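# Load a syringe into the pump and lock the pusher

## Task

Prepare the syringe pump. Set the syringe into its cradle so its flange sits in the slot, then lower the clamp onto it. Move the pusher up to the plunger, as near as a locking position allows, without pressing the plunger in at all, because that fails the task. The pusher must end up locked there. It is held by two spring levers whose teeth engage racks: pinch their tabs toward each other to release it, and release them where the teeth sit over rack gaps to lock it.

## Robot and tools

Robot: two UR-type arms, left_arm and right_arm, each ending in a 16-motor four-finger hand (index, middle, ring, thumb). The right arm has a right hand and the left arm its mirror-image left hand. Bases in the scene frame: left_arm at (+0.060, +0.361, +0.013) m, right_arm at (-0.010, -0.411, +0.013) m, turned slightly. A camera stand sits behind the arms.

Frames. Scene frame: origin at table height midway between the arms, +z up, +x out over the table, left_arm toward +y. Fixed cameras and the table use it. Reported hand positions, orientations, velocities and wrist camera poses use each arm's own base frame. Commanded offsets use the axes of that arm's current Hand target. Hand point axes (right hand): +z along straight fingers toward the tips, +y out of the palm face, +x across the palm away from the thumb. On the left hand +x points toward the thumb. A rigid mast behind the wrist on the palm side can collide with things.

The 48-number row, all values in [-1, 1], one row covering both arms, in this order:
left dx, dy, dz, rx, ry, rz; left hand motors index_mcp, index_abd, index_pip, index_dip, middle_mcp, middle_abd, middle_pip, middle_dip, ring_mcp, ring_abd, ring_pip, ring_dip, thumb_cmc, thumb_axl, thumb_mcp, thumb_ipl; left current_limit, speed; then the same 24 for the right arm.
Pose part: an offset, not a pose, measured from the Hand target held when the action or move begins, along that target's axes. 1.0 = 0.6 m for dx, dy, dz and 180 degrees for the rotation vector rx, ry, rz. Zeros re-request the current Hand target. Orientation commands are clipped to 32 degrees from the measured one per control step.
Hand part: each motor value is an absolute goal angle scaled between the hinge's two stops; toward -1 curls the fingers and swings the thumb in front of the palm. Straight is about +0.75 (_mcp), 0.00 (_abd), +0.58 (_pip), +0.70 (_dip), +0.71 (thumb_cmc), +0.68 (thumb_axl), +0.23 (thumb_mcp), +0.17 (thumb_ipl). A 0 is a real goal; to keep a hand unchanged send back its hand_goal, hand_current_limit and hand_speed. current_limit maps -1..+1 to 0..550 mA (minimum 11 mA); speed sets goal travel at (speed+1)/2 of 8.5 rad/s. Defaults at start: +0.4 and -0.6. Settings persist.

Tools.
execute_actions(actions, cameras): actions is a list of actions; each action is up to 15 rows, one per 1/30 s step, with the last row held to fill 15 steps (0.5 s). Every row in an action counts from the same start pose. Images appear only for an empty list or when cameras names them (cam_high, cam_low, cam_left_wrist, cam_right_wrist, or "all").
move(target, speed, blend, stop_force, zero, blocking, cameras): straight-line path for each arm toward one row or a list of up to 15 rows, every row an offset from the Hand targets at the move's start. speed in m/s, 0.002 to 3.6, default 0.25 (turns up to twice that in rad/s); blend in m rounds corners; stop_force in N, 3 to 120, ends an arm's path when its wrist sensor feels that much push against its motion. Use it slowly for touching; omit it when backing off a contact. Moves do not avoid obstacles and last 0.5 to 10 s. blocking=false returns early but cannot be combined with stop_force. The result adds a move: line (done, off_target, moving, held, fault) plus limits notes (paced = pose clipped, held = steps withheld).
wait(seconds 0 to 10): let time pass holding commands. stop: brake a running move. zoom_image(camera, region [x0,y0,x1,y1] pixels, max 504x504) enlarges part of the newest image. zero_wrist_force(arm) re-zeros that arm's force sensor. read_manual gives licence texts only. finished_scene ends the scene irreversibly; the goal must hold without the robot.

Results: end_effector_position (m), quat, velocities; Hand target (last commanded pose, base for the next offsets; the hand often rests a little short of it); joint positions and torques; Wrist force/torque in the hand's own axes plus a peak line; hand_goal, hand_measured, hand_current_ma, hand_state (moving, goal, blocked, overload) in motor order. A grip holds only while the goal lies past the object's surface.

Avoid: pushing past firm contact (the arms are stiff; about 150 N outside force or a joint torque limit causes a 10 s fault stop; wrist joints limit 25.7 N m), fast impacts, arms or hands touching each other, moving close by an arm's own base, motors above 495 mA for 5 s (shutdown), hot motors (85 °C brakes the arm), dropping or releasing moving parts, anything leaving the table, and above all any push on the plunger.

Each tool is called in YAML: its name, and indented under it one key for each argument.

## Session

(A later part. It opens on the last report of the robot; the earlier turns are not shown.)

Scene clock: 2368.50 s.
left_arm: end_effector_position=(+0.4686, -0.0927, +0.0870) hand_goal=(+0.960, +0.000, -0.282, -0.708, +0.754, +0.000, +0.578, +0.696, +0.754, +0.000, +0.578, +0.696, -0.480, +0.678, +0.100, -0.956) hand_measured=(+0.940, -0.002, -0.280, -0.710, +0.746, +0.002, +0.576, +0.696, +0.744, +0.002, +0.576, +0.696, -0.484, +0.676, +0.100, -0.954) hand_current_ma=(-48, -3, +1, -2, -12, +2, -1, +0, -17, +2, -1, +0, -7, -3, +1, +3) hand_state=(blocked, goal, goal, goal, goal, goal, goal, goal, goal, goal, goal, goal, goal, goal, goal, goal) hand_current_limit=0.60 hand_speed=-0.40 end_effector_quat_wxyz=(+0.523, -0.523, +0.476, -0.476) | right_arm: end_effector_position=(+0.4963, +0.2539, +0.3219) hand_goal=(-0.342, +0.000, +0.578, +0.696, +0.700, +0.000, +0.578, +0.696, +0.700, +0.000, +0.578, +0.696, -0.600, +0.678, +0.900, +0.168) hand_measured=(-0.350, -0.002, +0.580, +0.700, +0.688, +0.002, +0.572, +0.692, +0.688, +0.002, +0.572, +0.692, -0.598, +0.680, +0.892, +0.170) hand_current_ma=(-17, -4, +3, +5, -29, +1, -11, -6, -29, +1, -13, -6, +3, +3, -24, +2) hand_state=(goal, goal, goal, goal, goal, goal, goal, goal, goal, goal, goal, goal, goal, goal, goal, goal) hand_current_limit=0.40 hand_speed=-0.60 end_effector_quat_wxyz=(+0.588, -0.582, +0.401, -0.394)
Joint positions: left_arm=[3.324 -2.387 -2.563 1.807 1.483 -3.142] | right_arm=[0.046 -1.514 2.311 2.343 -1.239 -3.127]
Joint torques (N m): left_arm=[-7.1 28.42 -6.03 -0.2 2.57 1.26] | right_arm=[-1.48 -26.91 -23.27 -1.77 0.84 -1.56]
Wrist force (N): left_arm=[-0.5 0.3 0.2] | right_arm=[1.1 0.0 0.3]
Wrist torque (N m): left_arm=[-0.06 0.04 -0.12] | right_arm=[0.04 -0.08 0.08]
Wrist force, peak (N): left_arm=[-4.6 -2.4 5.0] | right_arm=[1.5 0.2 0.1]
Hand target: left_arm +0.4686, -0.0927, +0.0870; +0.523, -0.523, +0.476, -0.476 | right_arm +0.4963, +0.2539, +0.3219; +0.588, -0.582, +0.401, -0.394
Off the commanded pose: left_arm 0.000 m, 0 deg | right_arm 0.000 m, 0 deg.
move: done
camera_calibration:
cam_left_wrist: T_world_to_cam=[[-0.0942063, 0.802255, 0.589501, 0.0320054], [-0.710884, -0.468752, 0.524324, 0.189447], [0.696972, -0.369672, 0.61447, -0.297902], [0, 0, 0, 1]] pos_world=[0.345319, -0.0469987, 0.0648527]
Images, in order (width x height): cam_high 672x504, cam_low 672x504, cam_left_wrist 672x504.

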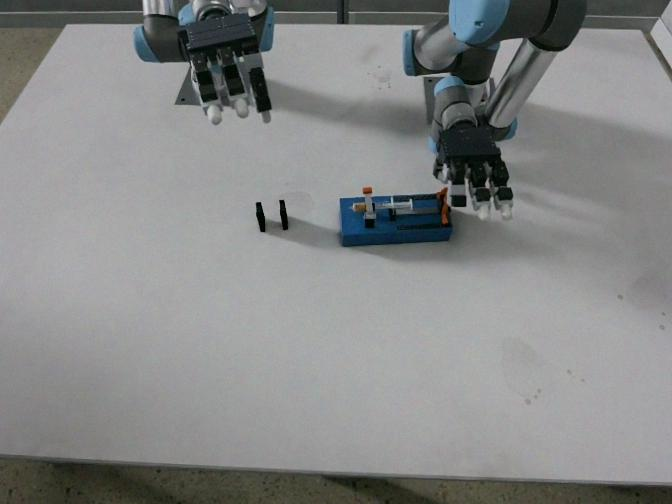

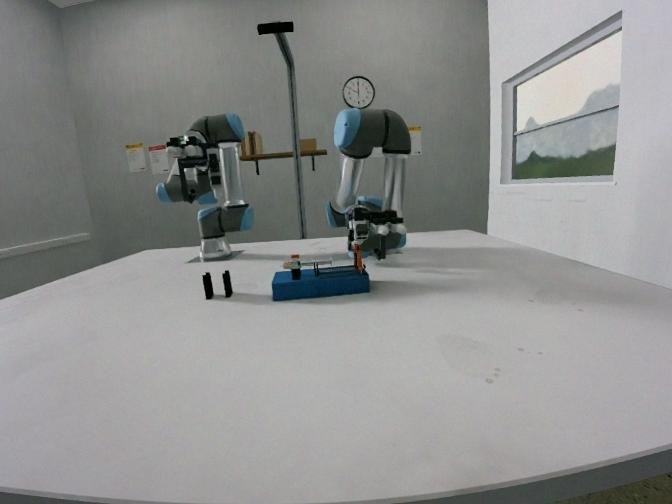

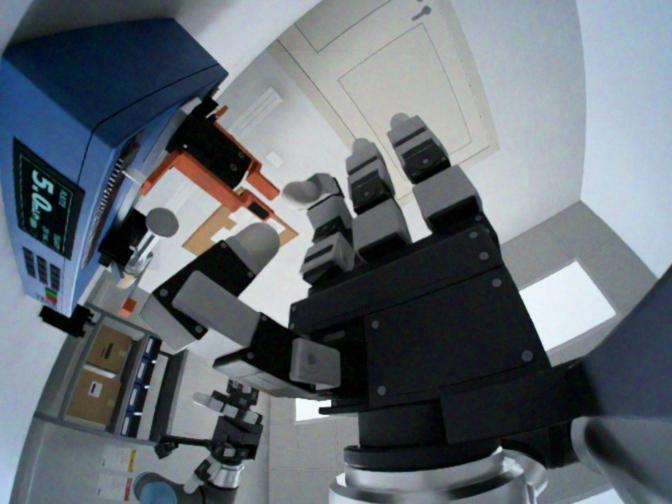

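wait:
  seconds: 0.1
  cameras: ["cam_left_wrist", "cam_low", "cam_high"]

zoom_image:
  camera: "cam_left_wrist"
  region: [20, 60, 320, 300]

zoom_image:
  camera: "cam_low"
  region: [300, 200, 430, 300]

Scene clock: 2388.80 s.
left_arm: end_effector_position=(+0.4686, -0.0927, +0.0870) hand_goal=(+0.960, +0.000, -0.282, -0.708, +0.754, +0.000, +0.578, +0.696, +0.754, +0.000, +0.578, +0.696, -0.480, +0.678, +0.100, -0.956) hand_measured=(+0.940, -0.002, -0.280, -0.710, +0.746, +0.002, +0.576, +0.696, +0.744, +0.002, +0.576, +0.696, -0.484, +0.676, +0.100, -0.954) hand_current_ma=(-48, -3, +1, -2, -12, +2, -1, +0, -17, +2, -1, +0, -7, -3, +1, +3) hand_state=(blocked, goal, goal, goal, goal, goal, goal, goal, goal, goal, goal, goal, goal, goal, goal, goal) hand_current_limit=0.60 hand_speed=-0.40 end_effector_quat_wxyz=(+0.523, -0.523, +0.476, -0.476) | right_arm: end_effector_position=(+0.4963, +0.2539, +0.3219) hand_goal=(-0.342, +0.000, +0.578, +0.696, +0.700, +0.000, +0.578, +0.696, +0.700, +0.000, +0.578, +0.696, -0.600, +0.678, +0.900, +0.168) hand_measured=(-0.350, -0.002, +0.580, +0.700, +0.688, +0.002, +0.572, +0.692, +0.688, +0.002, +0.572, +0.692, -0.598, +0.680, +0.892, +0.170) hand_current_ma=(-17, -4, +3, +5, -29, +1, -11, -6, -29, +1, -13, -6, +3, +3, -24, +2) hand_state=(goal, goal, goal, goal, goal, goal, goal, goal, goal, goal, goal, goal, goal, goal, goal, goal) hand_current_limit=0.40 hand_speed=-0.60 end_effector_quat_wxyz=(+0.588, -0.582, +0.401, -0.394)
Joint positions: left_arm=[3.324 -2.387 -2.563 1.807 1.483 -3.142] | right_arm=[0.046 -1.514 2.311 2.343 -1.239 -3.127]
Joint torques (N m): left_arm=[-8.24 38.31 5.07 -0.42 2.17 1.99] | right_arm=[-1.29 -26.78 -23.2 -1.78 0.9 -1.53]
Wrist force (N): left_arm=[-0.8 0.3 0.5] | right_arm=[1.0 -0.2 0.0]
Wrist torque (N m): left_arm=[-0.09 0.08 -0.14] | right_arm=[0.06 -0.06 0.07]
Wrist force, peak (N): left_arm=[-1.1 0.7 0.2] | right_arm=[1.4 0.3 0.4]
Hand target: left_arm +0.4686, -0.0927, +0.0870; +0.523, -0.523, +0.476, -0.476 | right_arm +0.4963, +0.2539, +0.3219; +0.588, -0.582, +0.401, -0.394
Off the commanded pose: left_arm 0.000 m, 0 deg | right_arm 0.000 m, 0 deg.
wait: 0.10 s; at rest from the start
camera_calibration:
cam_left_wrist: T_world_to_cam=[[-0.0942063, 0.802255, 0.589501, 0.0320054], [-0.710884, -0.468752, 0.524324, 0.189447], [0.696972, -0.369672, 0.61447, -0.297902], [0, 0, 0, 1]] pos_world=[0.345319, -0.0469987, 0.0648527]
Images, in order (width x height): cam_high 672x504, cam_low 672x504, cam_left_wrist 672x504.

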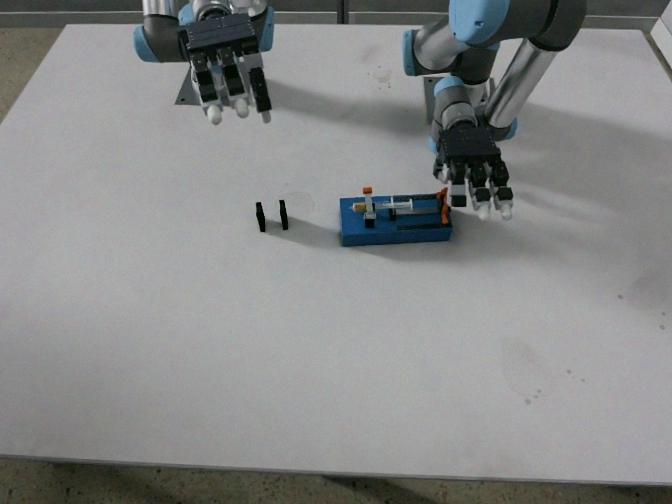

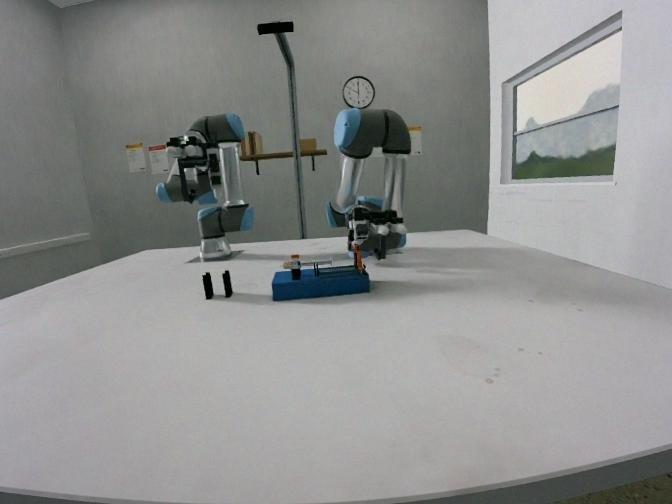

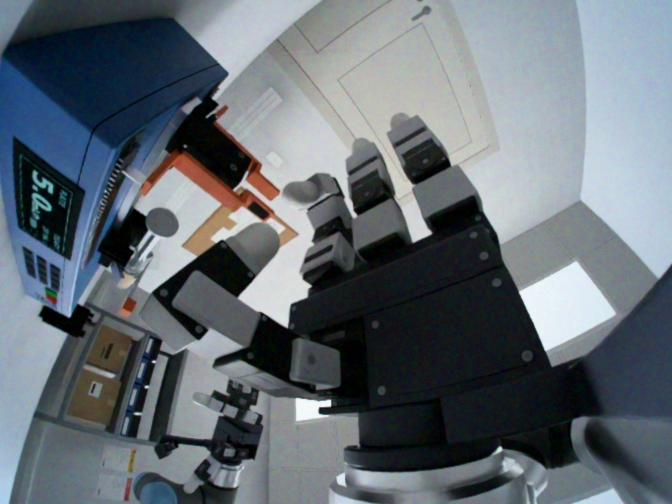

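Scaled by 1.680 from the camera's 672x504 image, which has a finer 960x720 frame.

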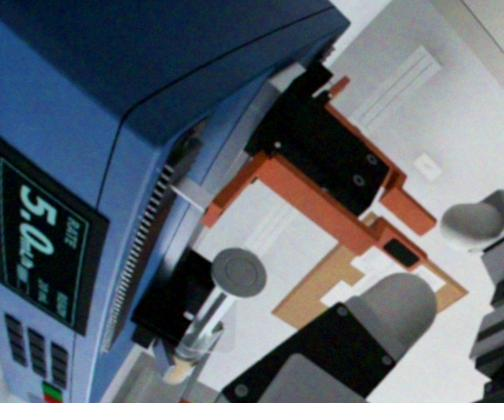

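Scaled by 3.877 from the camera's 672x504 image, which has a finer 960x720 frame.

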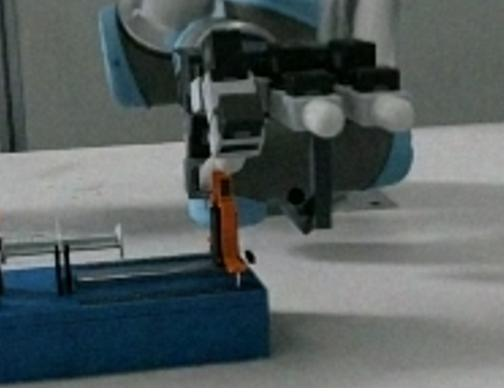

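zoom_image:
  camera: "cam_left_wrist"
  region: [100, 120, 320, 300]

zoom_image:
  camera: "cam_low"
  region: [340, 230, 380, 290]

Scaled by 2.291 from the camera's 672x504 image, which has a finer 960x720 frame.

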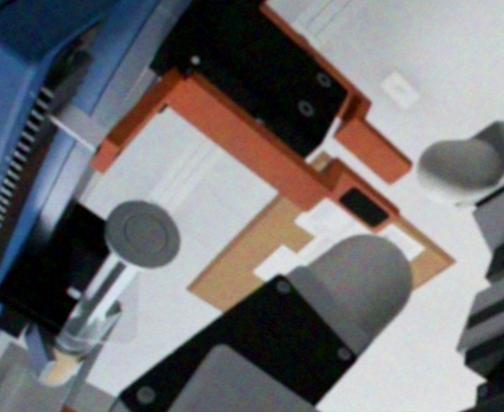

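Scaled by 8.400 from the camera's 672x504 image, which has a finer 960x720 frame.

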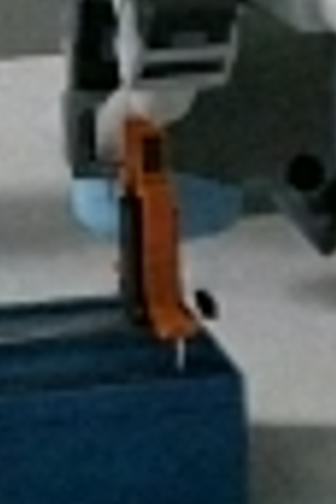

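move:
  target: [0.0048,0,0.028,0,0,0,0.959,0,-0.282,-0.709,0.754,0,0.577,0.696,0.754,0,0.577,0.696,-0.48,0.678,0.099,-0.957,0.6,-0.4,0,0,0,0,0,0,-0.342,0,0.577,0.696,0.7,0,0.577,0.696,0.7,0,0.577,0.696,-0.6,0.678,0.9,0.168,0.4,-0.6]
  speed: 0.015
  stop_force: 3
  cameras: ["cam_left_wrist", "cam_low"]

zoom_image:
  camera: "cam_left_wrist"
  region: [60, 100, 280, 280]

zoom_image:
  camera: "cam_low"
  region: [340, 230, 380, 290]

Scene clock: 2401.20 s.
left_arm: end_effector_position=(+0.4856, -0.0940, +0.0870) hand_goal=(+0.960, +0.000, -0.282, -0.708, +0.754, +0.000, +0.578, +0.696, +0.754, +0.000, +0.578, +0.696, -0.480, +0.678, +0.100, -0.956) hand_measured=(+0.940, -0.002, -0.280, -0.710, +0.746, +0.002, +0.576, +0.696, +0.744, +0.002, +0.576, +0.696, -0.486, +0.672, +0.110, -0.962) hand_current_ma=(-48, -3, +1, -2, -12, +2, -1, +0, -17, +2, -1, +0, -10, -9, +22, -11) hand_state=(blocked, goal, goal, goal, goal, goal, goal, goal, goal, goal, goal, goal, goal, goal, goal, goal) hand_current_limit=0.60 hand_speed=-0.40 end_effector_quat_wxyz=(+0.523, -0.523, +0.476, -0.476) | right_arm: end_effector_position=(+0.4963, +0.2539, +0.3219) hand_goal=(-0.342, +0.000, +0.578, +0.696, +0.700, +0.000, +0.578, +0.696, +0.700, +0.000, +0.578, +0.696, -0.600, +0.678, +0.900, +0.168) hand_measured=(-0.350, -0.002, +0.580, +0.700, +0.688, +0.002, +0.572, +0.692, +0.688, +0.002, +0.572, +0.692, -0.598, +0.680, +0.892, +0.170) hand_current_ma=(-17, -4, +3, +5, -29, +1, -11, -6, -29, +1, -13, -6, +3, +3, -24, +2) hand_state=(goal, goal, goal, goal, goal, goal, goal, goal, goal, goal, goal, goal, goal, goal, goal, goal) hand_current_limit=0.40 hand_speed=-0.60 end_effector_quat_wxyz=(+0.588, -0.582, +0.401, -0.394)
Joint positions: left_arm=[3.305 -2.37 -2.517 1.745 1.502 -3.142] | right_arm=[0.046 -1.514 2.311 2.343 -1.239 -3.127]
Joint torques (N m): left_arm=[11.52 25.38 -11.34 4.18 -2.54 -1.37] | right_arm=[-0.86 -27.07 -22.15 -1.82 0.83 -1.54]
Wrist force (N): left_arm=[-1.5 0.9 -2.9] | right_arm=[0.8 0.4 0.1]
Wrist torque (N m): left_arm=[0.02 0.13 -0.16] | right_arm=[0.11 -0.03 0.05]
Wrist force, peak (N): left_arm=[-1.5 1.3 -2.9] | right_arm=[1.5 0.1 0.2]
Hand target: left_arm +0.4856, -0.0940, +0.0870; +0.523, -0.523, +0.476, -0.476 | right_arm +0.4963, +0.2539, +0.3219; +0.588, -0.582, +0.401, -0.394
Off the commanded pose: left_arm 0.000 m, 0 deg | right_arm 0.000 m, 0 deg.
move: done
camera_calibration:
cam_left_wrist: T_world_to_cam=[[-0.0942063, 0.802255, 0.589501, 0.0346499], [-0.710884, -0.468752, 0.524324, 0.200923], [0.696972, -0.369672, 0.61447, -0.310231], [0, 0, 0, 1]] pos_world=[0.362319, -0.0482987, 0.0648527]
Images, in order (width x height): cam_low 672x504, cam_left_wrist 672x504.

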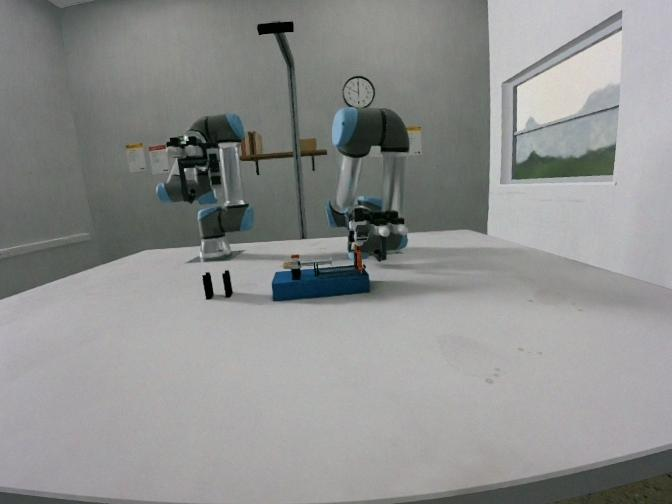

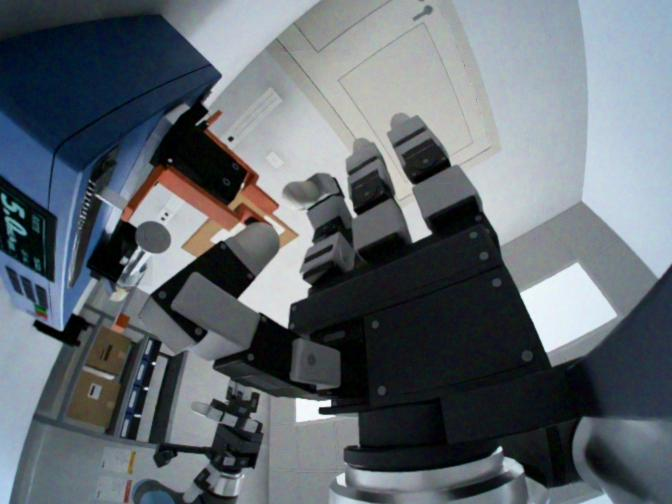

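Scaled by 2.291 from the camera's 672x504 image, which has a finer 960x720 frame.

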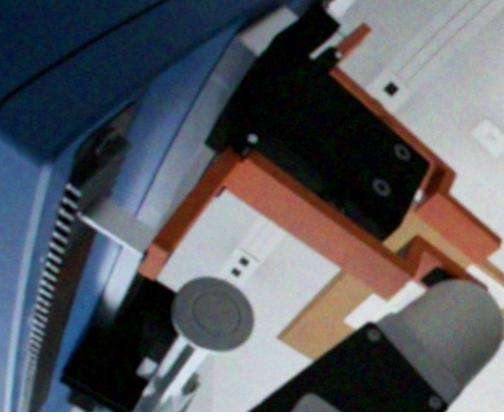

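Scaled by 8.400 from the camera's 672x504 image, which has a finer 960x720 frame.

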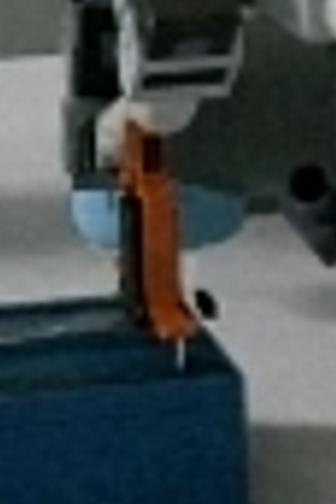

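move:
  target: [0,0,0,0,0,0,0.52,0,-0.282,-0.709,0.754,0,0.577,0.696,0.754,0,0.577,0.696,-0.48,0.678,0.08,-0.94,0.74,-0.8,0,0,0,0,0,0,-0.342,0,0.577,0.696,0.7,0,0.577,0.696,0.7,0,0.577,0.696,-0.6,0.678,0.9,0.168,0.4,-0.6]
  speed: 0.015

move:
  target: [0,0,0,0,0,0,0.44,0,-0.3,-0.72,0.754,0,0.577,0.696,0.754,0,0.577,0.696,-0.48,0.678,0.06,-0.92,0.74,-0.9,0,0,0,0,0,0,-0.342,0,0.577,0.696,0.7,0,0.577,0.696,0.7,0,0.577,0.696,-0.6,0.678,0.9,0.168,0.4,-0.6]
  speed: 0.015
  cameras: ["cam_left_wrist", "cam_low"]

zoom_image:
  camera: "cam_left_wrist"
  region: [60, 100, 280, 280]

zoom_image:
  camera: "cam_low"
  region: [340, 230, 380, 290]

Scene clock: 2411.37 s.
left_arm: end_effector_position=(+0.4856, -0.0940, +0.0870) hand_goal=(+0.520, +0.000, -0.282, -0.708, +0.754, +0.000, +0.578, +0.696, +0.754, +0.000, +0.578, +0.696, -0.480, +0.678, +0.080, -0.940) hand_measured=(+0.538, -0.002, -0.280, -0.712, +0.746, +0.002, +0.576, +0.696, +0.744, +0.002, +0.576, +0.696, -0.486, +0.672, +0.104, -0.956) hand_current_ma=(+43, -3, +3, -4, -12, +2, -1, +0, -17, +2, -1, +0, -10, -9, +79, -46) hand_state=(goal, goal, goal, goal, goal, goal, goal, goal, goal, goal, goal, goal, goal, goal, blocked, goal) hand_current_limit=0.74 hand_speed=-0.80 end_effector_quat_wxyz=(+0.523, -0.523, +0.476, -0.476) | right_arm: end_effector_position=(+0.4963, +0.2539, +0.3219) hand_goal=(-0.342, +0.000, +0.578, +0.696, +0.700, +0.000, +0.578, +0.696, +0.700, +0.000, +0.578, +0.696, -0.600, +0.678, +0.900, +0.168) hand_measured=(-0.350, -0.002, +0.580, +0.700, +0.688, +0.002, +0.572, +0.692, +0.688, +0.002, +0.572, +0.692, -0.598, +0.680, +0.892, +0.170) hand_current_ma=(-17, -4, +3, +5, -29, +1, -11, -6, -29, +1, -13, -6, +3, +3, -24, +2) hand_state=(goal, goal, goal, goal, goal, goal, goal, goal, goal, goal, goal, goal, goal, goal, goal, goal) hand_current_limit=0.40 hand_speed=-0.60 end_effector_quat_wxyz=(+0.588, -0.582, +0.401, -0.394)
Joint positions: left_arm=[3.305 -2.37 -2.517 1.745 1.502 -3.142] | right_arm=[0.046 -1.514 2.311 2.343 -1.239 -3.127]
Joint torques (N m): left_arm=[9.69 23.7 -10.22 3.89 -2.3 -2.22] | right_arm=[-0.11 -26.36 -22.19 -1.96 0.77 -1.53]
Motor temperatures (°C): left_arm=[34 33 33 36 40 37] | right_arm=[31 37 35 45 40 36]
Wrist force (N): left_arm=[-1.4 -1.0 -0.5] | right_arm=[0.9 0.3 0.0]
Wrist torque (N m): left_arm=[-0.11 0.11 -0.17] | right_arm=[0.13 -0.05 0.07]
Wrist force, peak (N): left_arm=[-1.7 1.0 -3.2] | right_arm=[1.4 0.4 0.2]
Hand target: left_arm +0.4856, -0.0940, +0.0870; +0.523, -0.523, +0.476, -0.476 | right_arm +0.4963, +0.2539, +0.3219; +0.588, -0.582, +0.401, -0.394
Off the commanded pose: left_arm 0.000 m, 0 deg | right_arm 0.000 m, 0 deg.
move: done

Scene clock: 2411.87 s.
left_arm: end_effector_position=(+0.4856, -0.0940, +0.0870) hand_goal=(+0.440, +0.000, -0.300, -0.720, +0.754, +0.000, +0.578, +0.696, +0.754, +0.000, +0.578, +0.696, -0.480, +0.678, +0.060, -0.920) hand_measured=(+0.492, -0.002, -0.280, -0.716, +0.746, +0.002, +0.576, +0.696, +0.744, +0.002, +0.576, +0.696, -0.486, +0.672, +0.090, -0.938) hand_current_ma=(+155, -3, +45, +6, -12, +2, -1, +0, -17, +2, -1, +0, -10, -10, +105, -55) hand_state=(blocked, goal, blocked, goal, goal, goal, goal, goal, goal, goal, goal, goal, goal, goal, blocked, goal) hand_current_limit=0.74 hand_speed=-0.90 end_effector_quat_wxyz=(+0.523, -0.523, +0.476, -0.476) | right_arm: end_effector_position=(+0.4963, +0.2539, +0.3219) hand_goal=(-0.342, +0.000, +0.578, +0.696, +0.700, +0.000, +0.578, +0.696, +0.700, +0.000, +0.578, +0.696, -0.600, +0.678, +0.900, +0.168) hand_measured=(-0.350, -0.002, +0.580, +0.700, +0.688, +0.002, +0.572, +0.692, +0.688, +0.002, +0.572, +0.692, -0.598, +0.680, +0.892, +0.170) hand_current_ma=(-17, -4, +3, +5, -29, +1, -11, -6, -29, +1, -13, -6, +3, +3, -24, +2) hand_state=(goal, goal, goal, goal, goal, goal, goal, goal, goal, goal, goal, goal, goal, goal, goal, goal) hand_current_limit=0.40 hand_speed=-0.60 end_effector_quat_wxyz=(+0.588, -0.582, +0.401, -0.394)
Joint positions: left_arm=[3.305 -2.37 -2.517 1.745 1.502 -3.142] | right_arm=[0.046 -1.514 2.311 2.343 -1.239 -3.127]
Joint torques (N m): left_arm=[8.67 23.74 -11.82 3.81 -2.42 -2.53] | right_arm=[-0.36 -26.26 -22.45 -1.87 0.85 -1.5]
Wrist force (N): left_arm=[-1.2 0.5 0.1] | right_arm=[0.8 0.1 0.0]
Wrist torque (N m): left_arm=[-0.10 0.05 -0.13] | right_arm=[0.08 -0.04 0.05]
Wrist force, peak (N): left_arm=[-1.4 1.0 -0.9] | right_arm=[1.3 0.4 0.0]
Hand target: left_arm +0.4856, -0.0940, +0.0870; +0.523, -0.523, +0.476, -0.476 | right_arm +0.4963, +0.2539, +0.3219; +0.588, -0.582, +0.401, -0.394
Off the commanded pose: left_arm 0.000 m, 0 deg | right_arm 0.000 m, 0 deg.
move: done
camera_calibration:
cam_left_wrist: T_world_to_cam=[[-0.0942063, 0.802255, 0.589501, 0.0346499], [-0.710884, -0.468752, 0.524324, 0.200923], [0.696972, -0.369672, 0.61447, -0.310231], [0, 0, 0, 1]] pos_world=[0.362319, -0.0482987, 0.0648527]
Images, in order (width x height): cam_low 672x504, cam_left_wrist 672x504.

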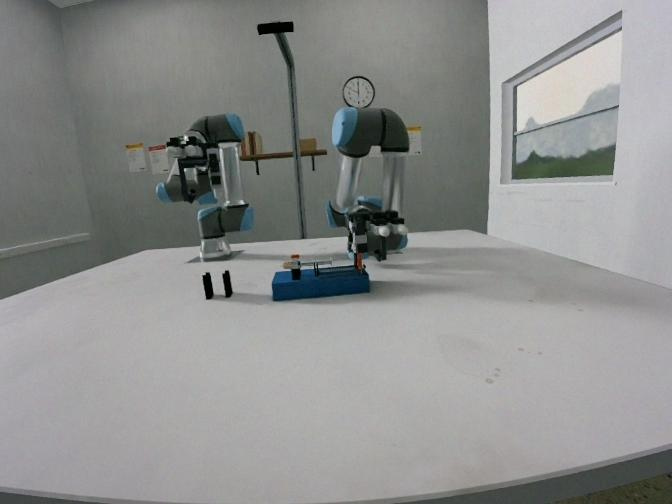

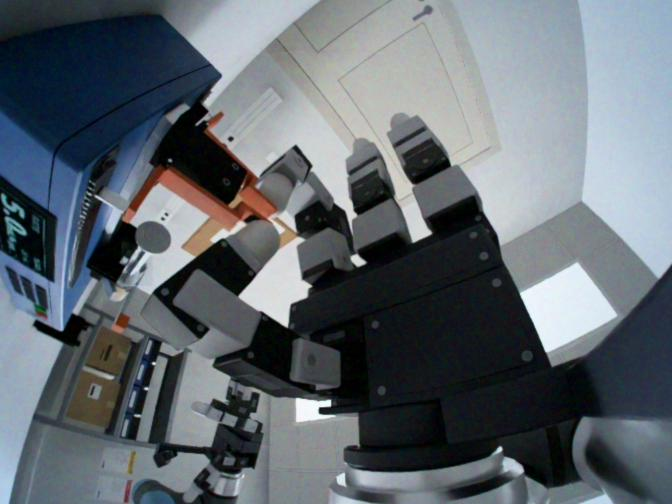

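Scaled by 2.291 from the camera's 672x504 image, which has a finer 960x720 frame.

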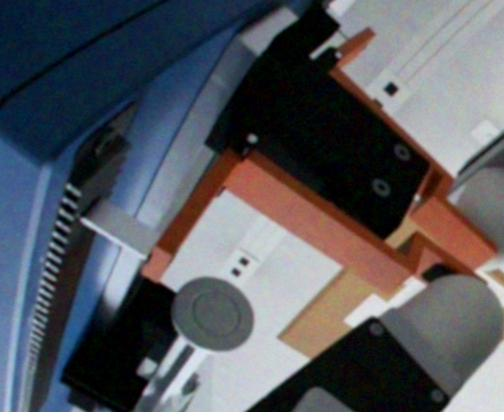

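Scaled by 8.400 from the camera's 672x504 image, which has a finer 960x720 frame.

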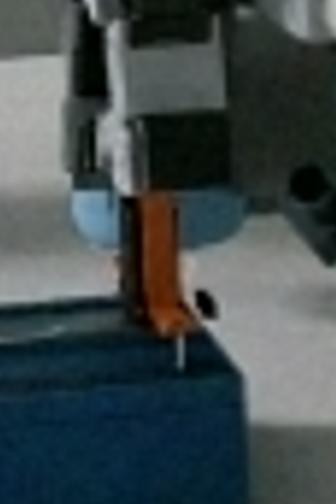

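move:
  target: [0,0,0.0033,0,0,0,0.36,0,-0.31,-0.73,0.754,0,0.577,0.696,0.754,0,0.577,0.696,-0.48,0.678,0.03,-0.89,0.74,-0.9,0,0,0,0,0,0,-0.342,0,0.577,0.696,0.7,0,0.577,0.696,0.7,0,0.577,0.696,-0.6,0.678,0.9,0.168,0.4,-0.6]
  speed: 0.005

move:
  target: [0,0,0.0025,0,0,0,0.28,0,-0.32,-0.74,0.754,0,0.577,0.696,0.754,0,0.577,0.696,-0.48,0.678,0.00,-0.87,0.74,-0.9,0,0,0,0,0,0,-0.342,0,0.577,0.696,0.7,0,0.577,0.696,0.7,0,0.577,0.696,-0.6,0.678,0.9,0.168,0.4,-0.6]
  speed: 0.005
  cameras: ["cam_left_wrist", "cam_low"]

zoom_image:
  camera: "cam_left_wrist"
  region: [60, 100, 280, 280]

zoom_image:
  camera: "cam_low"
  region: [340, 230, 380, 290]

Scene clock: 2423.73 s.
left_arm: end_effector_position=(+0.4876, -0.0938, +0.0870) hand_goal=(+0.360, +0.000, -0.310, -0.730, +0.754, +0.000, +0.578, +0.696, +0.754, +0.000, +0.578, +0.696, -0.480, +0.678, +0.030, -0.890) hand_measured=(+0.436, -0.002, -0.278, -0.718, +0.746, +0.002, +0.576, +0.696, +0.744, +0.002, +0.576, +0.696, -0.486, +0.672, +0.080, -0.924) hand_current_ma=(+259, -3, +79, +21, -12, +2, -1, +0, -17, +2, -1, +0, -10, -10, +194, -124) hand_state=(blocked, goal, blocked, goal, goal, goal, goal, goal, goal, goal, goal, goal, goal, goal, blocked, blocked) hand_current_limit=0.74 hand_speed=-0.90 end_effector_quat_wxyz=(+0.523, -0.523, +0.476, -0.476) | right_arm: end_effector_position=(+0.4963, +0.2539, +0.3219) hand_goal=(-0.342, +0.000, +0.578, +0.696, +0.700, +0.000, +0.578, +0.696, +0.700, +0.000, +0.578, +0.696, -0.600, +0.678, +0.900, +0.168) hand_measured=(-0.350, -0.002, +0.580, +0.700, +0.688, +0.002, +0.572, +0.692, +0.688, +0.002, +0.572, +0.692, -0.598, +0.680, +0.892, +0.170) hand_current_ma=(-17, -4, +3, +5, -29, +1, -11, -6, -29, +1, -13, -6, +3, +3, -24, +2) hand_state=(goal, goal, goal, goal, goal, goal, goal, goal, goal, goal, goal, goal, goal, goal, goal, goal) hand_current_limit=0.40 hand_speed=-0.60 end_effector_quat_wxyz=(+0.588, -0.582, +0.401, -0.394)
Joint positions: left_arm=[3.305 -2.369 -2.512 1.739 1.502 -3.142] | right_arm=[0.046 -1.514 2.311 2.343 -1.239 -3.127]
Joint torques (N m): left_arm=[-5.2 39.77 5.21 0.73 2.82 -1.97] | right_arm=[-0.66 -26.34 -21.66 -1.97 0.81 -1.55]
Wrist force (N): left_arm=[-1.2 1.5 -9.6] | right_arm=[1.1 0.0 0.1]
Wrist torque (N m): left_arm=[0.16 0.22 -0.12] | right_arm=[0.05 -0.08 0.07]
Wrist force, peak (N): left_arm=[-1.3 1.6 -9.9] | right_arm=[1.4 0.2 -0.3]
Hand target: left_arm +0.4876, -0.0938, +0.0870; +0.523, -0.523, +0.476, -0.476 | right_arm +0.4963, +0.2539, +0.3219; +0.588, -0.582, +0.401, -0.394
Off the commanded pose: left_arm 0.000 m, 0 deg | right_arm 0.000 m, 0 deg.
move: done

Scene clock: 2424.43 s.
left_arm: end_effector_position=(+0.4891, -0.0937, +0.0870) hand_goal=(+0.280, +0.000, -0.320, -0.740, +0.754, +0.000, +0.578, +0.696, +0.754, +0.000, +0.578, +0.696, -0.480, +0.678, +0.000, -0.870) hand_measured=(+0.412, -0.002, -0.274, -0.724, +0.746, +0.002, +0.576, +0.696, +0.744, +0.002, +0.576, +0.696, -0.486, +0.672, +0.086, -0.932) hand_current_ma=(+478, -3, +122, +33, -12, +2, -1, +0, -17, +2, -1, +0, -10, -10, +394, -276) hand_state=(blocked, goal, blocked, goal, goal, goal, goal, goal, goal, goal, goal, goal, goal, goal, blocked, blocked) hand_current_limit=0.74 hand_speed=-0.90 end_effector_quat_wxyz=(+0.523, -0.523, +0.476, -0.476) | right_arm: end_effector_position=(+0.4963, +0.2539, +0.3219) hand_goal=(-0.342, +0.000, +0.578, +0.696, +0.700, +0.000, +0.578, +0.696, +0.700, +0.000, +0.578, +0.696, -0.600, +0.678, +0.900, +0.168) hand_measured=(-0.350, -0.002, +0.580, +0.700, +0.688, +0.002, +0.572, +0.692, +0.688, +0.002, +0.572, +0.692, -0.598, +0.680, +0.892, +0.170) hand_current_ma=(-17, -4, +3, +5, -29, +1, -11, -6, -29, +1, -13, -6, +3, +3, -24, +2) hand_state=(goal, goal, goal, goal, goal, goal, goal, goal, goal, goal, goal, goal, goal, goal, goal, goal) hand_current_limit=0.40 hand_speed=-0.60 end_effector_quat_wxyz=(+0.588, -0.582, +0.401, -0.394)
Joint positions: left_arm=[3.304 -2.368 -2.509 1.734 1.503 -3.142] | right_arm=[0.046 -1.514 2.311 2.343 -1.239 -3.127]
Joint torques (N m): left_arm=[-3.96 39.29 9.57 0.16 3.07 -2.14] | right_arm=[-0.35 -26.5 -22.28 -1.95 0.88 -1.54]
Wrist force (N): left_arm=[-1.5 1.3 -17.5] | right_arm=[0.6 0.3 0.3]
Wrist torque (N m): left_arm=[0.32 0.38 -0.14] | right_arm=[0.08 -0.01 0.04]
Wrist force, peak (N): left_arm=[-1.7 1.8 -18.0] | right_arm=[1.5 0.0 0.1]
Hand target: left_arm +0.4891, -0.0937, +0.0870; +0.523, -0.523, +0.476, -0.476 | right_arm +0.4963, +0.2539, +0.3219; +0.588, -0.582, +0.401, -0.394
Off the commanded pose: left_arm 0.000 m, 0 deg | right_arm 0.000 m, 0 deg.
move: done
camera_calibration:
cam_left_wrist: T_world_to_cam=[[-0.0942063, 0.802255, 0.589501, 0.0347389], [-0.710884, -0.468752, 0.524324, 0.203551], [0.696972, -0.369672, 0.61447, -0.312559], [0, 0, 0, 1]] pos_world=[0.365819, -0.0479987, 0.0648527]
Images, in order (width x height): cam_low 672x504, cam_left_wrist 672x504.

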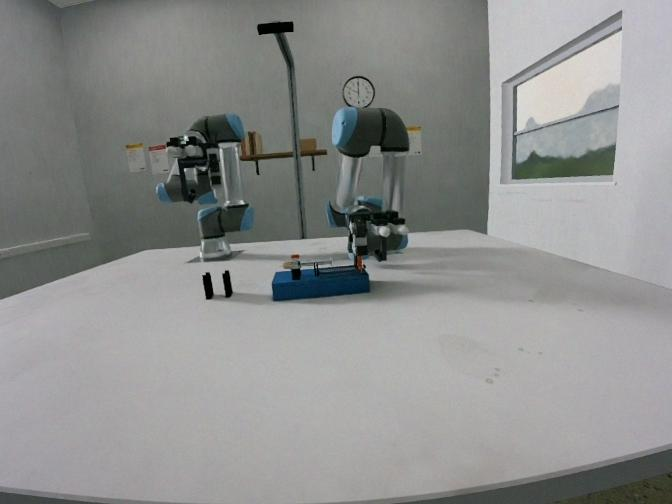

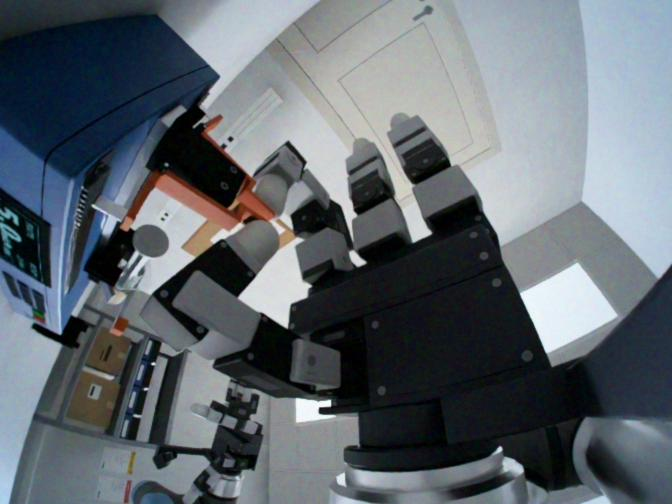

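Scaled by 2.291 from the camera's 672x504 image, which has a finer 960x720 frame.

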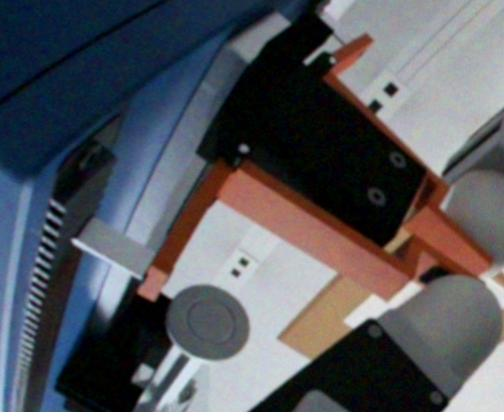

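Scaled by 8.400 from the camera's 672x504 image, which has a finer 960x720 frame.

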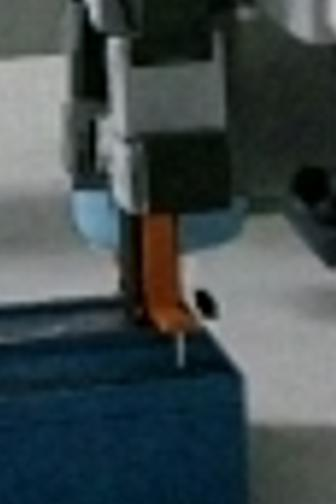

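zoom_image:
  camera: "cam_low"
  region: [350, 258, 374, 282]

zoom_image:
  camera: "cam_left_wrist"
  region: [60, 150, 180, 250]

zoom_image:
  camera: "cam_left_wrist"
  region: [180, 90, 260, 170]

zoom_image:
  camera: "cam_left_wrist"
  region: [220, 160, 320, 260]

Scaled by 21.000 from the camera's 672x504 image, which has a finer 960x720 frame.

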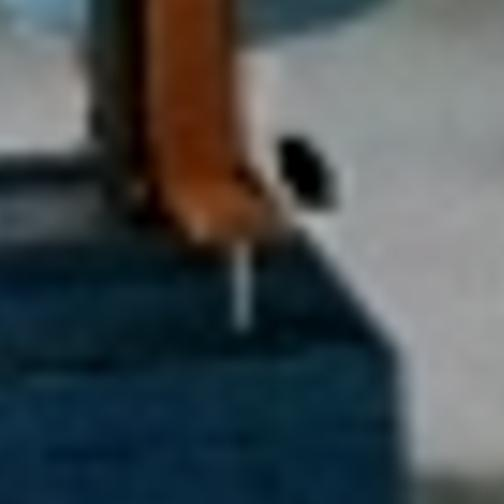

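Scaled by 4.200 from the camera's 672x504 image, which has a finer 960x720 frame.

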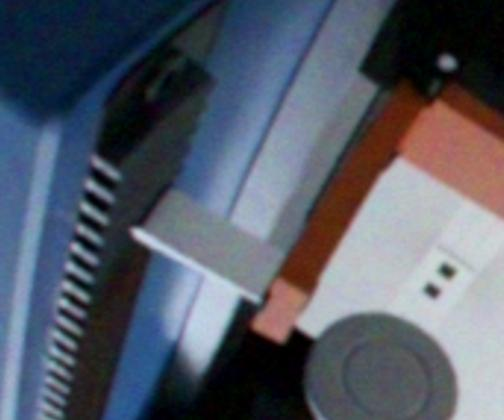

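Scaled by 6.300 from the camera's 672x504 image, which has a finer 960x720 frame.

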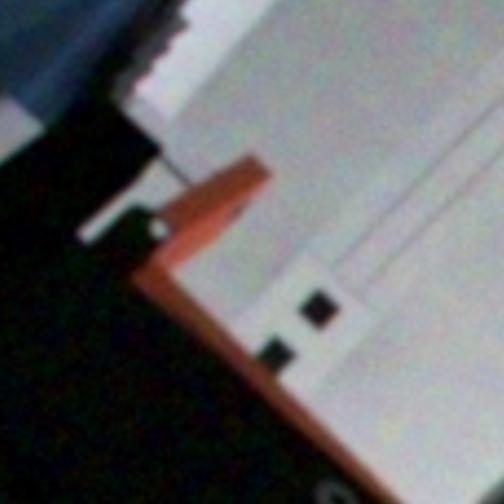

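Scaled by 5.040 from the camera's 672x504 image, which has a finer 960x720 frame.

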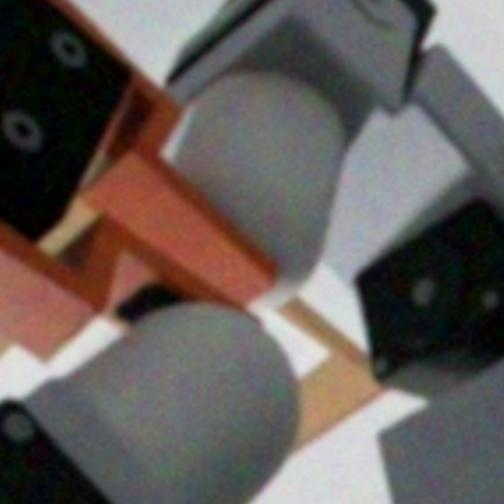

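move:
  target: [0,0,-0.002,0,0,0,0.24,0,-0.35,-0.74,0.754,0,0.577,0.696,0.754,0,0.577,0.696,-0.48,0.678,0.00,-0.87,0.75,-0.9,0,0,0,0,0,0,-0.342,0,0.577,0.696,0.7,0,0.577,0.696,0.7,0,0.577,0.696,-0.6,0.678,0.9,0.168,0.4,-0.6]
  speed: 0.005
  cameras: ["cam_left_wrist", "cam_low"]

zoom_image:
  camera: "cam_low"
  region: [350, 258, 374, 282]

zoom_image:
  camera: "cam_left_wrist"
  region: [60, 150, 180, 250]

zoom_image:
  camera: "cam_left_wrist"
  region: [180, 90, 260, 170]

Scene clock: 2482.97 s.
left_arm: end_effector_position=(+0.4878, -0.0938, +0.0870) hand_goal=(+0.240, +0.000, -0.350, -0.740, +0.754, +0.000, +0.578, +0.696, +0.754, +0.000, +0.578, +0.696, -0.480, +0.678, +0.000, -0.870) hand_measured=(+0.412, -0.002, -0.272, -0.728, +0.746, +0.002, +0.576, +0.696, +0.744, +0.002, +0.576, +0.696, -0.486, +0.672, +0.086, -0.932) hand_current_ma=(+481, -2, +248, +23, -12, +2, -1, +0, -17, +2, -1, +0, -10, -11, +394, -270) hand_state=(blocked, goal, blocked, goal, goal, goal, goal, goal, goal, goal, goal, goal, goal, goal, blocked, blocked) hand_current_limit=0.75 hand_speed=-0.90 end_effector_quat_wxyz=(+0.523, -0.523, +0.476, -0.476) | right_arm: end_effector_position=(+0.4963, +0.2539, +0.3219) hand_goal=(-0.342, +0.000, +0.578, +0.696, +0.700, +0.000, +0.578, +0.696, +0.700, +0.000, +0.578, +0.696, -0.600, +0.678, +0.900, +0.168) hand_measured=(-0.350, -0.002, +0.580, +0.700, +0.688, +0.002, +0.572, +0.692, +0.688, +0.002, +0.572, +0.692, -0.598, +0.680, +0.892, +0.170) hand_current_ma=(-17, -4, +3, +5, -29, +1, -11, -6, -29, +1, -13, -6, +3, +3, -24, +2) hand_state=(goal, goal, goal, goal, goal, goal, goal, goal, goal, goal, goal, goal, goal, goal, goal, goal) hand_current_limit=0.40 hand_speed=-0.60 end_effector_quat_wxyz=(+0.588, -0.582, +0.401, -0.394)
Joint positions: left_arm=[3.304 -2.369 -2.512 1.738 1.502 -3.142] | right_arm=[0.046 -1.514 2.311 2.343 -1.239 -3.127]
Joint torques (N m): left_arm=[10.59 26.59 -8.06 3.72 -2.4 -1.8] | right_arm=[0.13 -26.2 -21.51 -2.03 0.74 -1.56]
Wrist force (N): left_arm=[-1.0 2.2 -1.7] | right_arm=[0.8 0.0 0.1]
Wrist torque (N m): left_arm=[0.04 0.05 -0.11] | right_arm=[0.06 -0.04 0.06]
Wrist force, peak (N): left_arm=[-1.4 2.0 -18.4] | right_arm=[1.5 0.2 0.0]
Hand target: left_arm +0.4879, -0.0938, +0.0870; +0.523, -0.523, +0.476, -0.476 | right_arm +0.4963, +0.2539, +0.3219; +0.588, -0.582, +0.401, -0.394
Off the commanded pose: left_arm 0.000 m, 0 deg | right_arm 0.000 m, 0 deg.
move: done
camera_calibration:
cam_left_wrist: T_world_to_cam=[[-0.0942063, 0.802255, 0.589501, 0.0347061], [-0.710884, -0.468752, 0.524324, 0.202652], [0.696972, -0.369672, 0.61447, -0.31176], [0, 0, 0, 1]] pos_world=[0.364619, -0.0480987, 0.0648527]
Images, in order (width x height): cam_low 672x504, cam_left_wrist 672x504.

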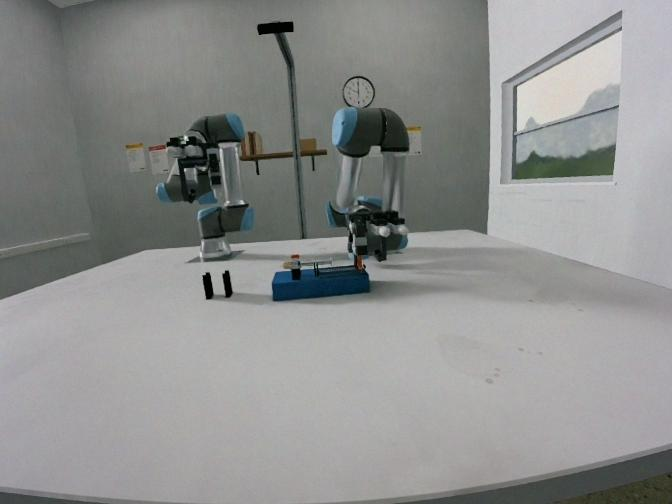

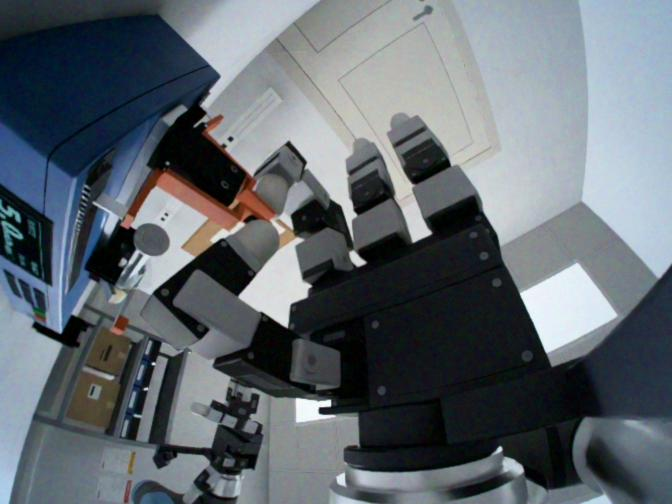

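Scaled by 21.000 from the camera's 672x504 image, which has a finer 960x720 frame.

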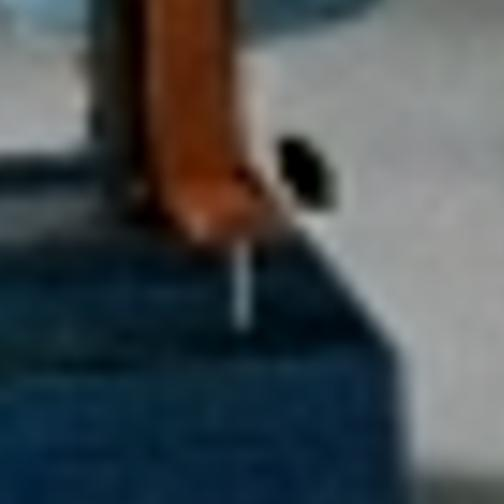

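Scaled by 4.200 from the camera's 672x504 image, which has a finer 960x720 frame.

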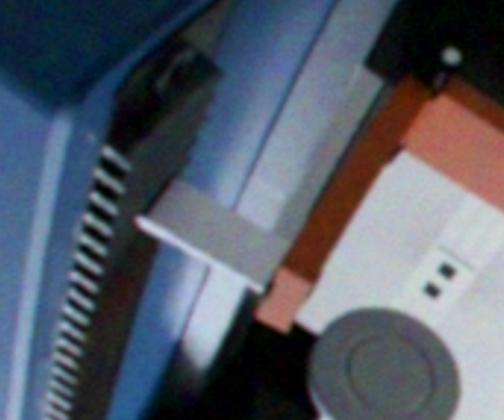

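Scaled by 6.300 from the camera's 672x504 image, which has a finer 960x720 frame.

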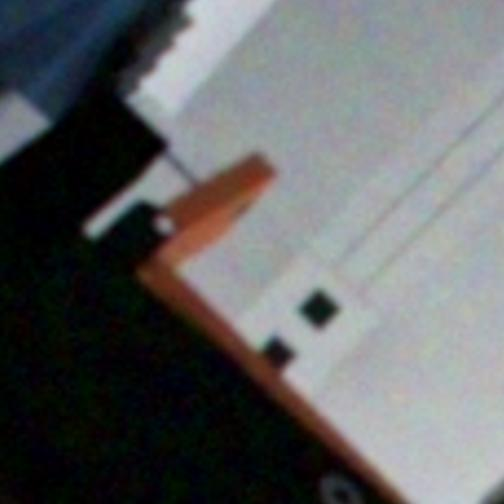

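move:
  target: [0.0033,0,-0.0003,0,0,0,0.24,0,-0.35,-0.74,0.754,0,0.577,0.696,0.754,0,0.577,0.696,-0.48,0.678,0.00,-0.87,0.75,-0.9,0,0,0,0,0,0,-0.342,0,0.577,0.696,0.7,0,0.577,0.696,0.7,0,0.577,0.696,-0.6,0.678,0.9,0.168,0.4,-0.6]
  speed: 0.005
  stop_force: 6
  cameras: ["cam_left_wrist", "cam_low"]

zoom_image:
  camera: "cam_low"
  region: [350, 258, 374, 282]

zoom_image:
  camera: "cam_left_wrist"
  region: [60, 100, 280, 280]

zoom_image:
  camera: "cam_left_wrist"
  region: [220, 160, 320, 260]

Scene clock: 2492.40 s.
left_arm: end_effector_position=(+0.4879, -0.0958, +0.0870) hand_goal=(+0.240, +0.000, -0.350, -0.740, +0.754, +0.000, +0.578, +0.696, +0.754, +0.000, +0.578, +0.696, -0.480, +0.678, +0.000, -0.870) hand_measured=(+0.412, +0.000, -0.270, -0.730, +0.746, +0.002, +0.576, +0.696, +0.744, +0.002, +0.576, +0.696, -0.488, +0.672, +0.086, -0.930) hand_current_ma=(+481, +0, +256, +18, -12, +2, -1, +0, -17, +2, -1, +0, -11, -13, +394, -265) hand_state=(blocked, goal, blocked, goal, goal, goal, goal, goal, goal, goal, goal, goal, goal, goal, blocked, blocked) hand_current_limit=0.75 hand_speed=-0.90 end_effector_quat_wxyz=(+0.523, -0.523, +0.476, -0.476) | right_arm: end_effector_position=(+0.4963, +0.2539, +0.3219) hand_goal=(-0.342, +0.000, +0.578, +0.696, +0.700, +0.000, +0.578, +0.696, +0.700, +0.000, +0.578, +0.696, -0.600, +0.678, +0.900, +0.168) hand_measured=(-0.350, -0.002, +0.580, +0.700, +0.688, +0.002, +0.572, +0.692, +0.688, +0.002, +0.572, +0.692, -0.598, +0.680, +0.892, +0.170) hand_current_ma=(-17, -4, +3, +5, -29, +1, -11, -6, -29, +1, -13, -6, +3, +3, -24, +2) hand_state=(goal, goal, goal, goal, goal, goal, goal, goal, goal, goal, goal, goal, goal, goal, goal, goal) hand_current_limit=0.40 hand_speed=-0.60 end_effector_quat_wxyz=(+0.588, -0.582, +0.401, -0.394)
Joint positions: left_arm=[3.296 -2.368 -2.51 1.735 1.511 -3.142] | right_arm=[0.046 -1.514 2.311 2.343 -1.239 -3.127]
Joint torques (N m): left_arm=[8.89 38.99 0.25 1.35 -2.77 -1.91] | right_arm=[0.1 -26.11 -21.31 -2.03 0.64 -1.53]
Wrist force (N): left_arm=[-2.4 0.7 0.2] | right_arm=[0.8 0.2 0.0]
Wrist torque (N m): left_arm=[-0.06 0.04 -0.14] | right_arm=[0.10 -0.04 0.06]
Wrist force, peak (N): left_arm=[-2.8 2.4 -1.5] | right_arm=[1.5 0.0 -0.2]
Hand target: left_arm +0.4879, -0.0958, +0.0870; +0.523, -0.523, +0.476, -0.476 | right_arm +0.4963, +0.2539, +0.3219; +0.588, -0.582, +0.401, -0.394
Off the commanded pose: left_arm 0.000 m, 0 deg | right_arm 0.000 m, 0 deg.
move: done
camera_calibration:
cam_left_wrist: T_world_to_cam=[[-0.0942063, 0.802255, 0.589501, 0.0363106], [-0.710884, -0.468752, 0.524324, 0.201714], [0.696972, -0.369672, 0.61447, -0.312499], [0, 0, 0, 1]] pos_world=[0.364619, -0.0500987, 0.0648527]
Images, in order (width x height): cam_low 672x504, cam_left_wrist 672x504.

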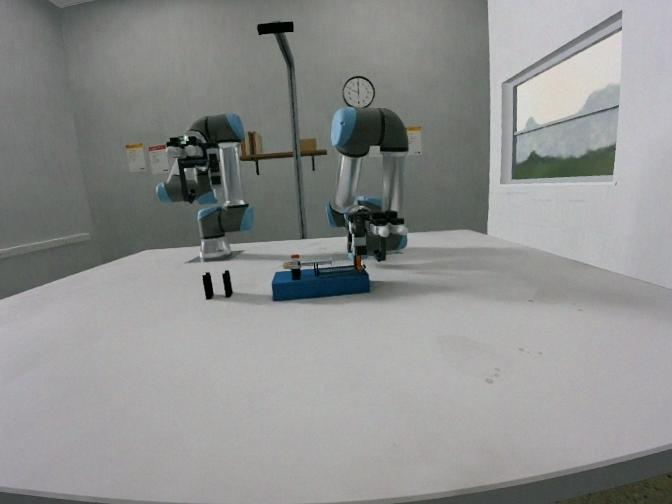

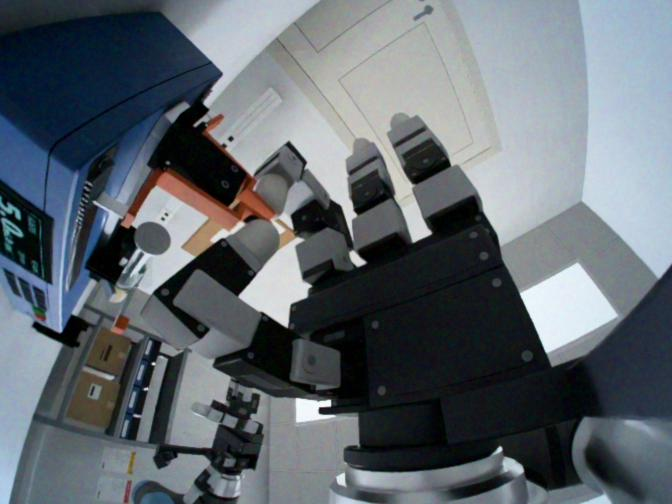

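Scaled by 21.000 from the camera's 672x504 image, which has a finer 960x720 frame.

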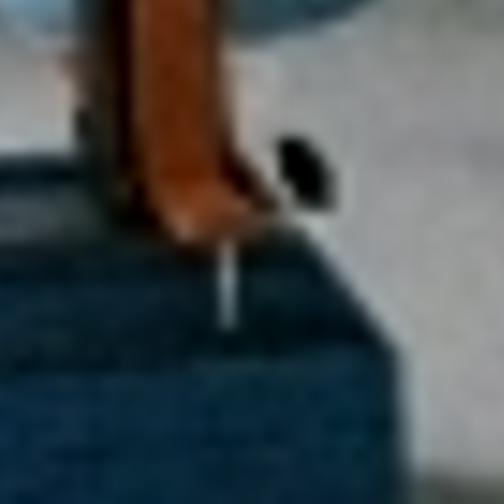

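Scaled by 2.291 from the camera's 672x504 image, which has a finer 960x720 frame.

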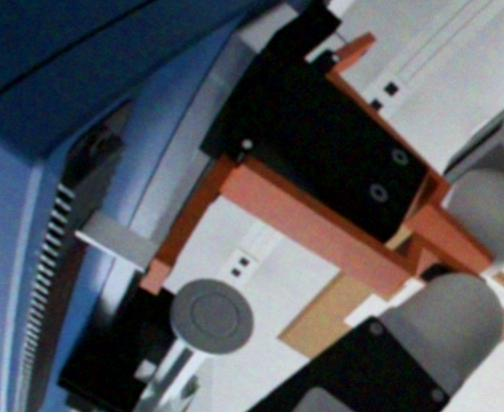

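Scaled by 5.040 from the camera's 672x504 image, which has a finer 960x720 frame.

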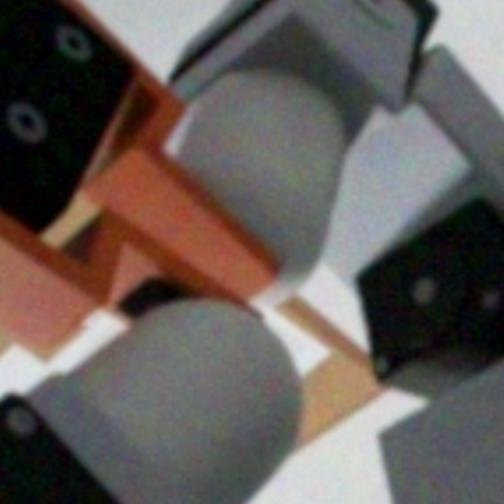

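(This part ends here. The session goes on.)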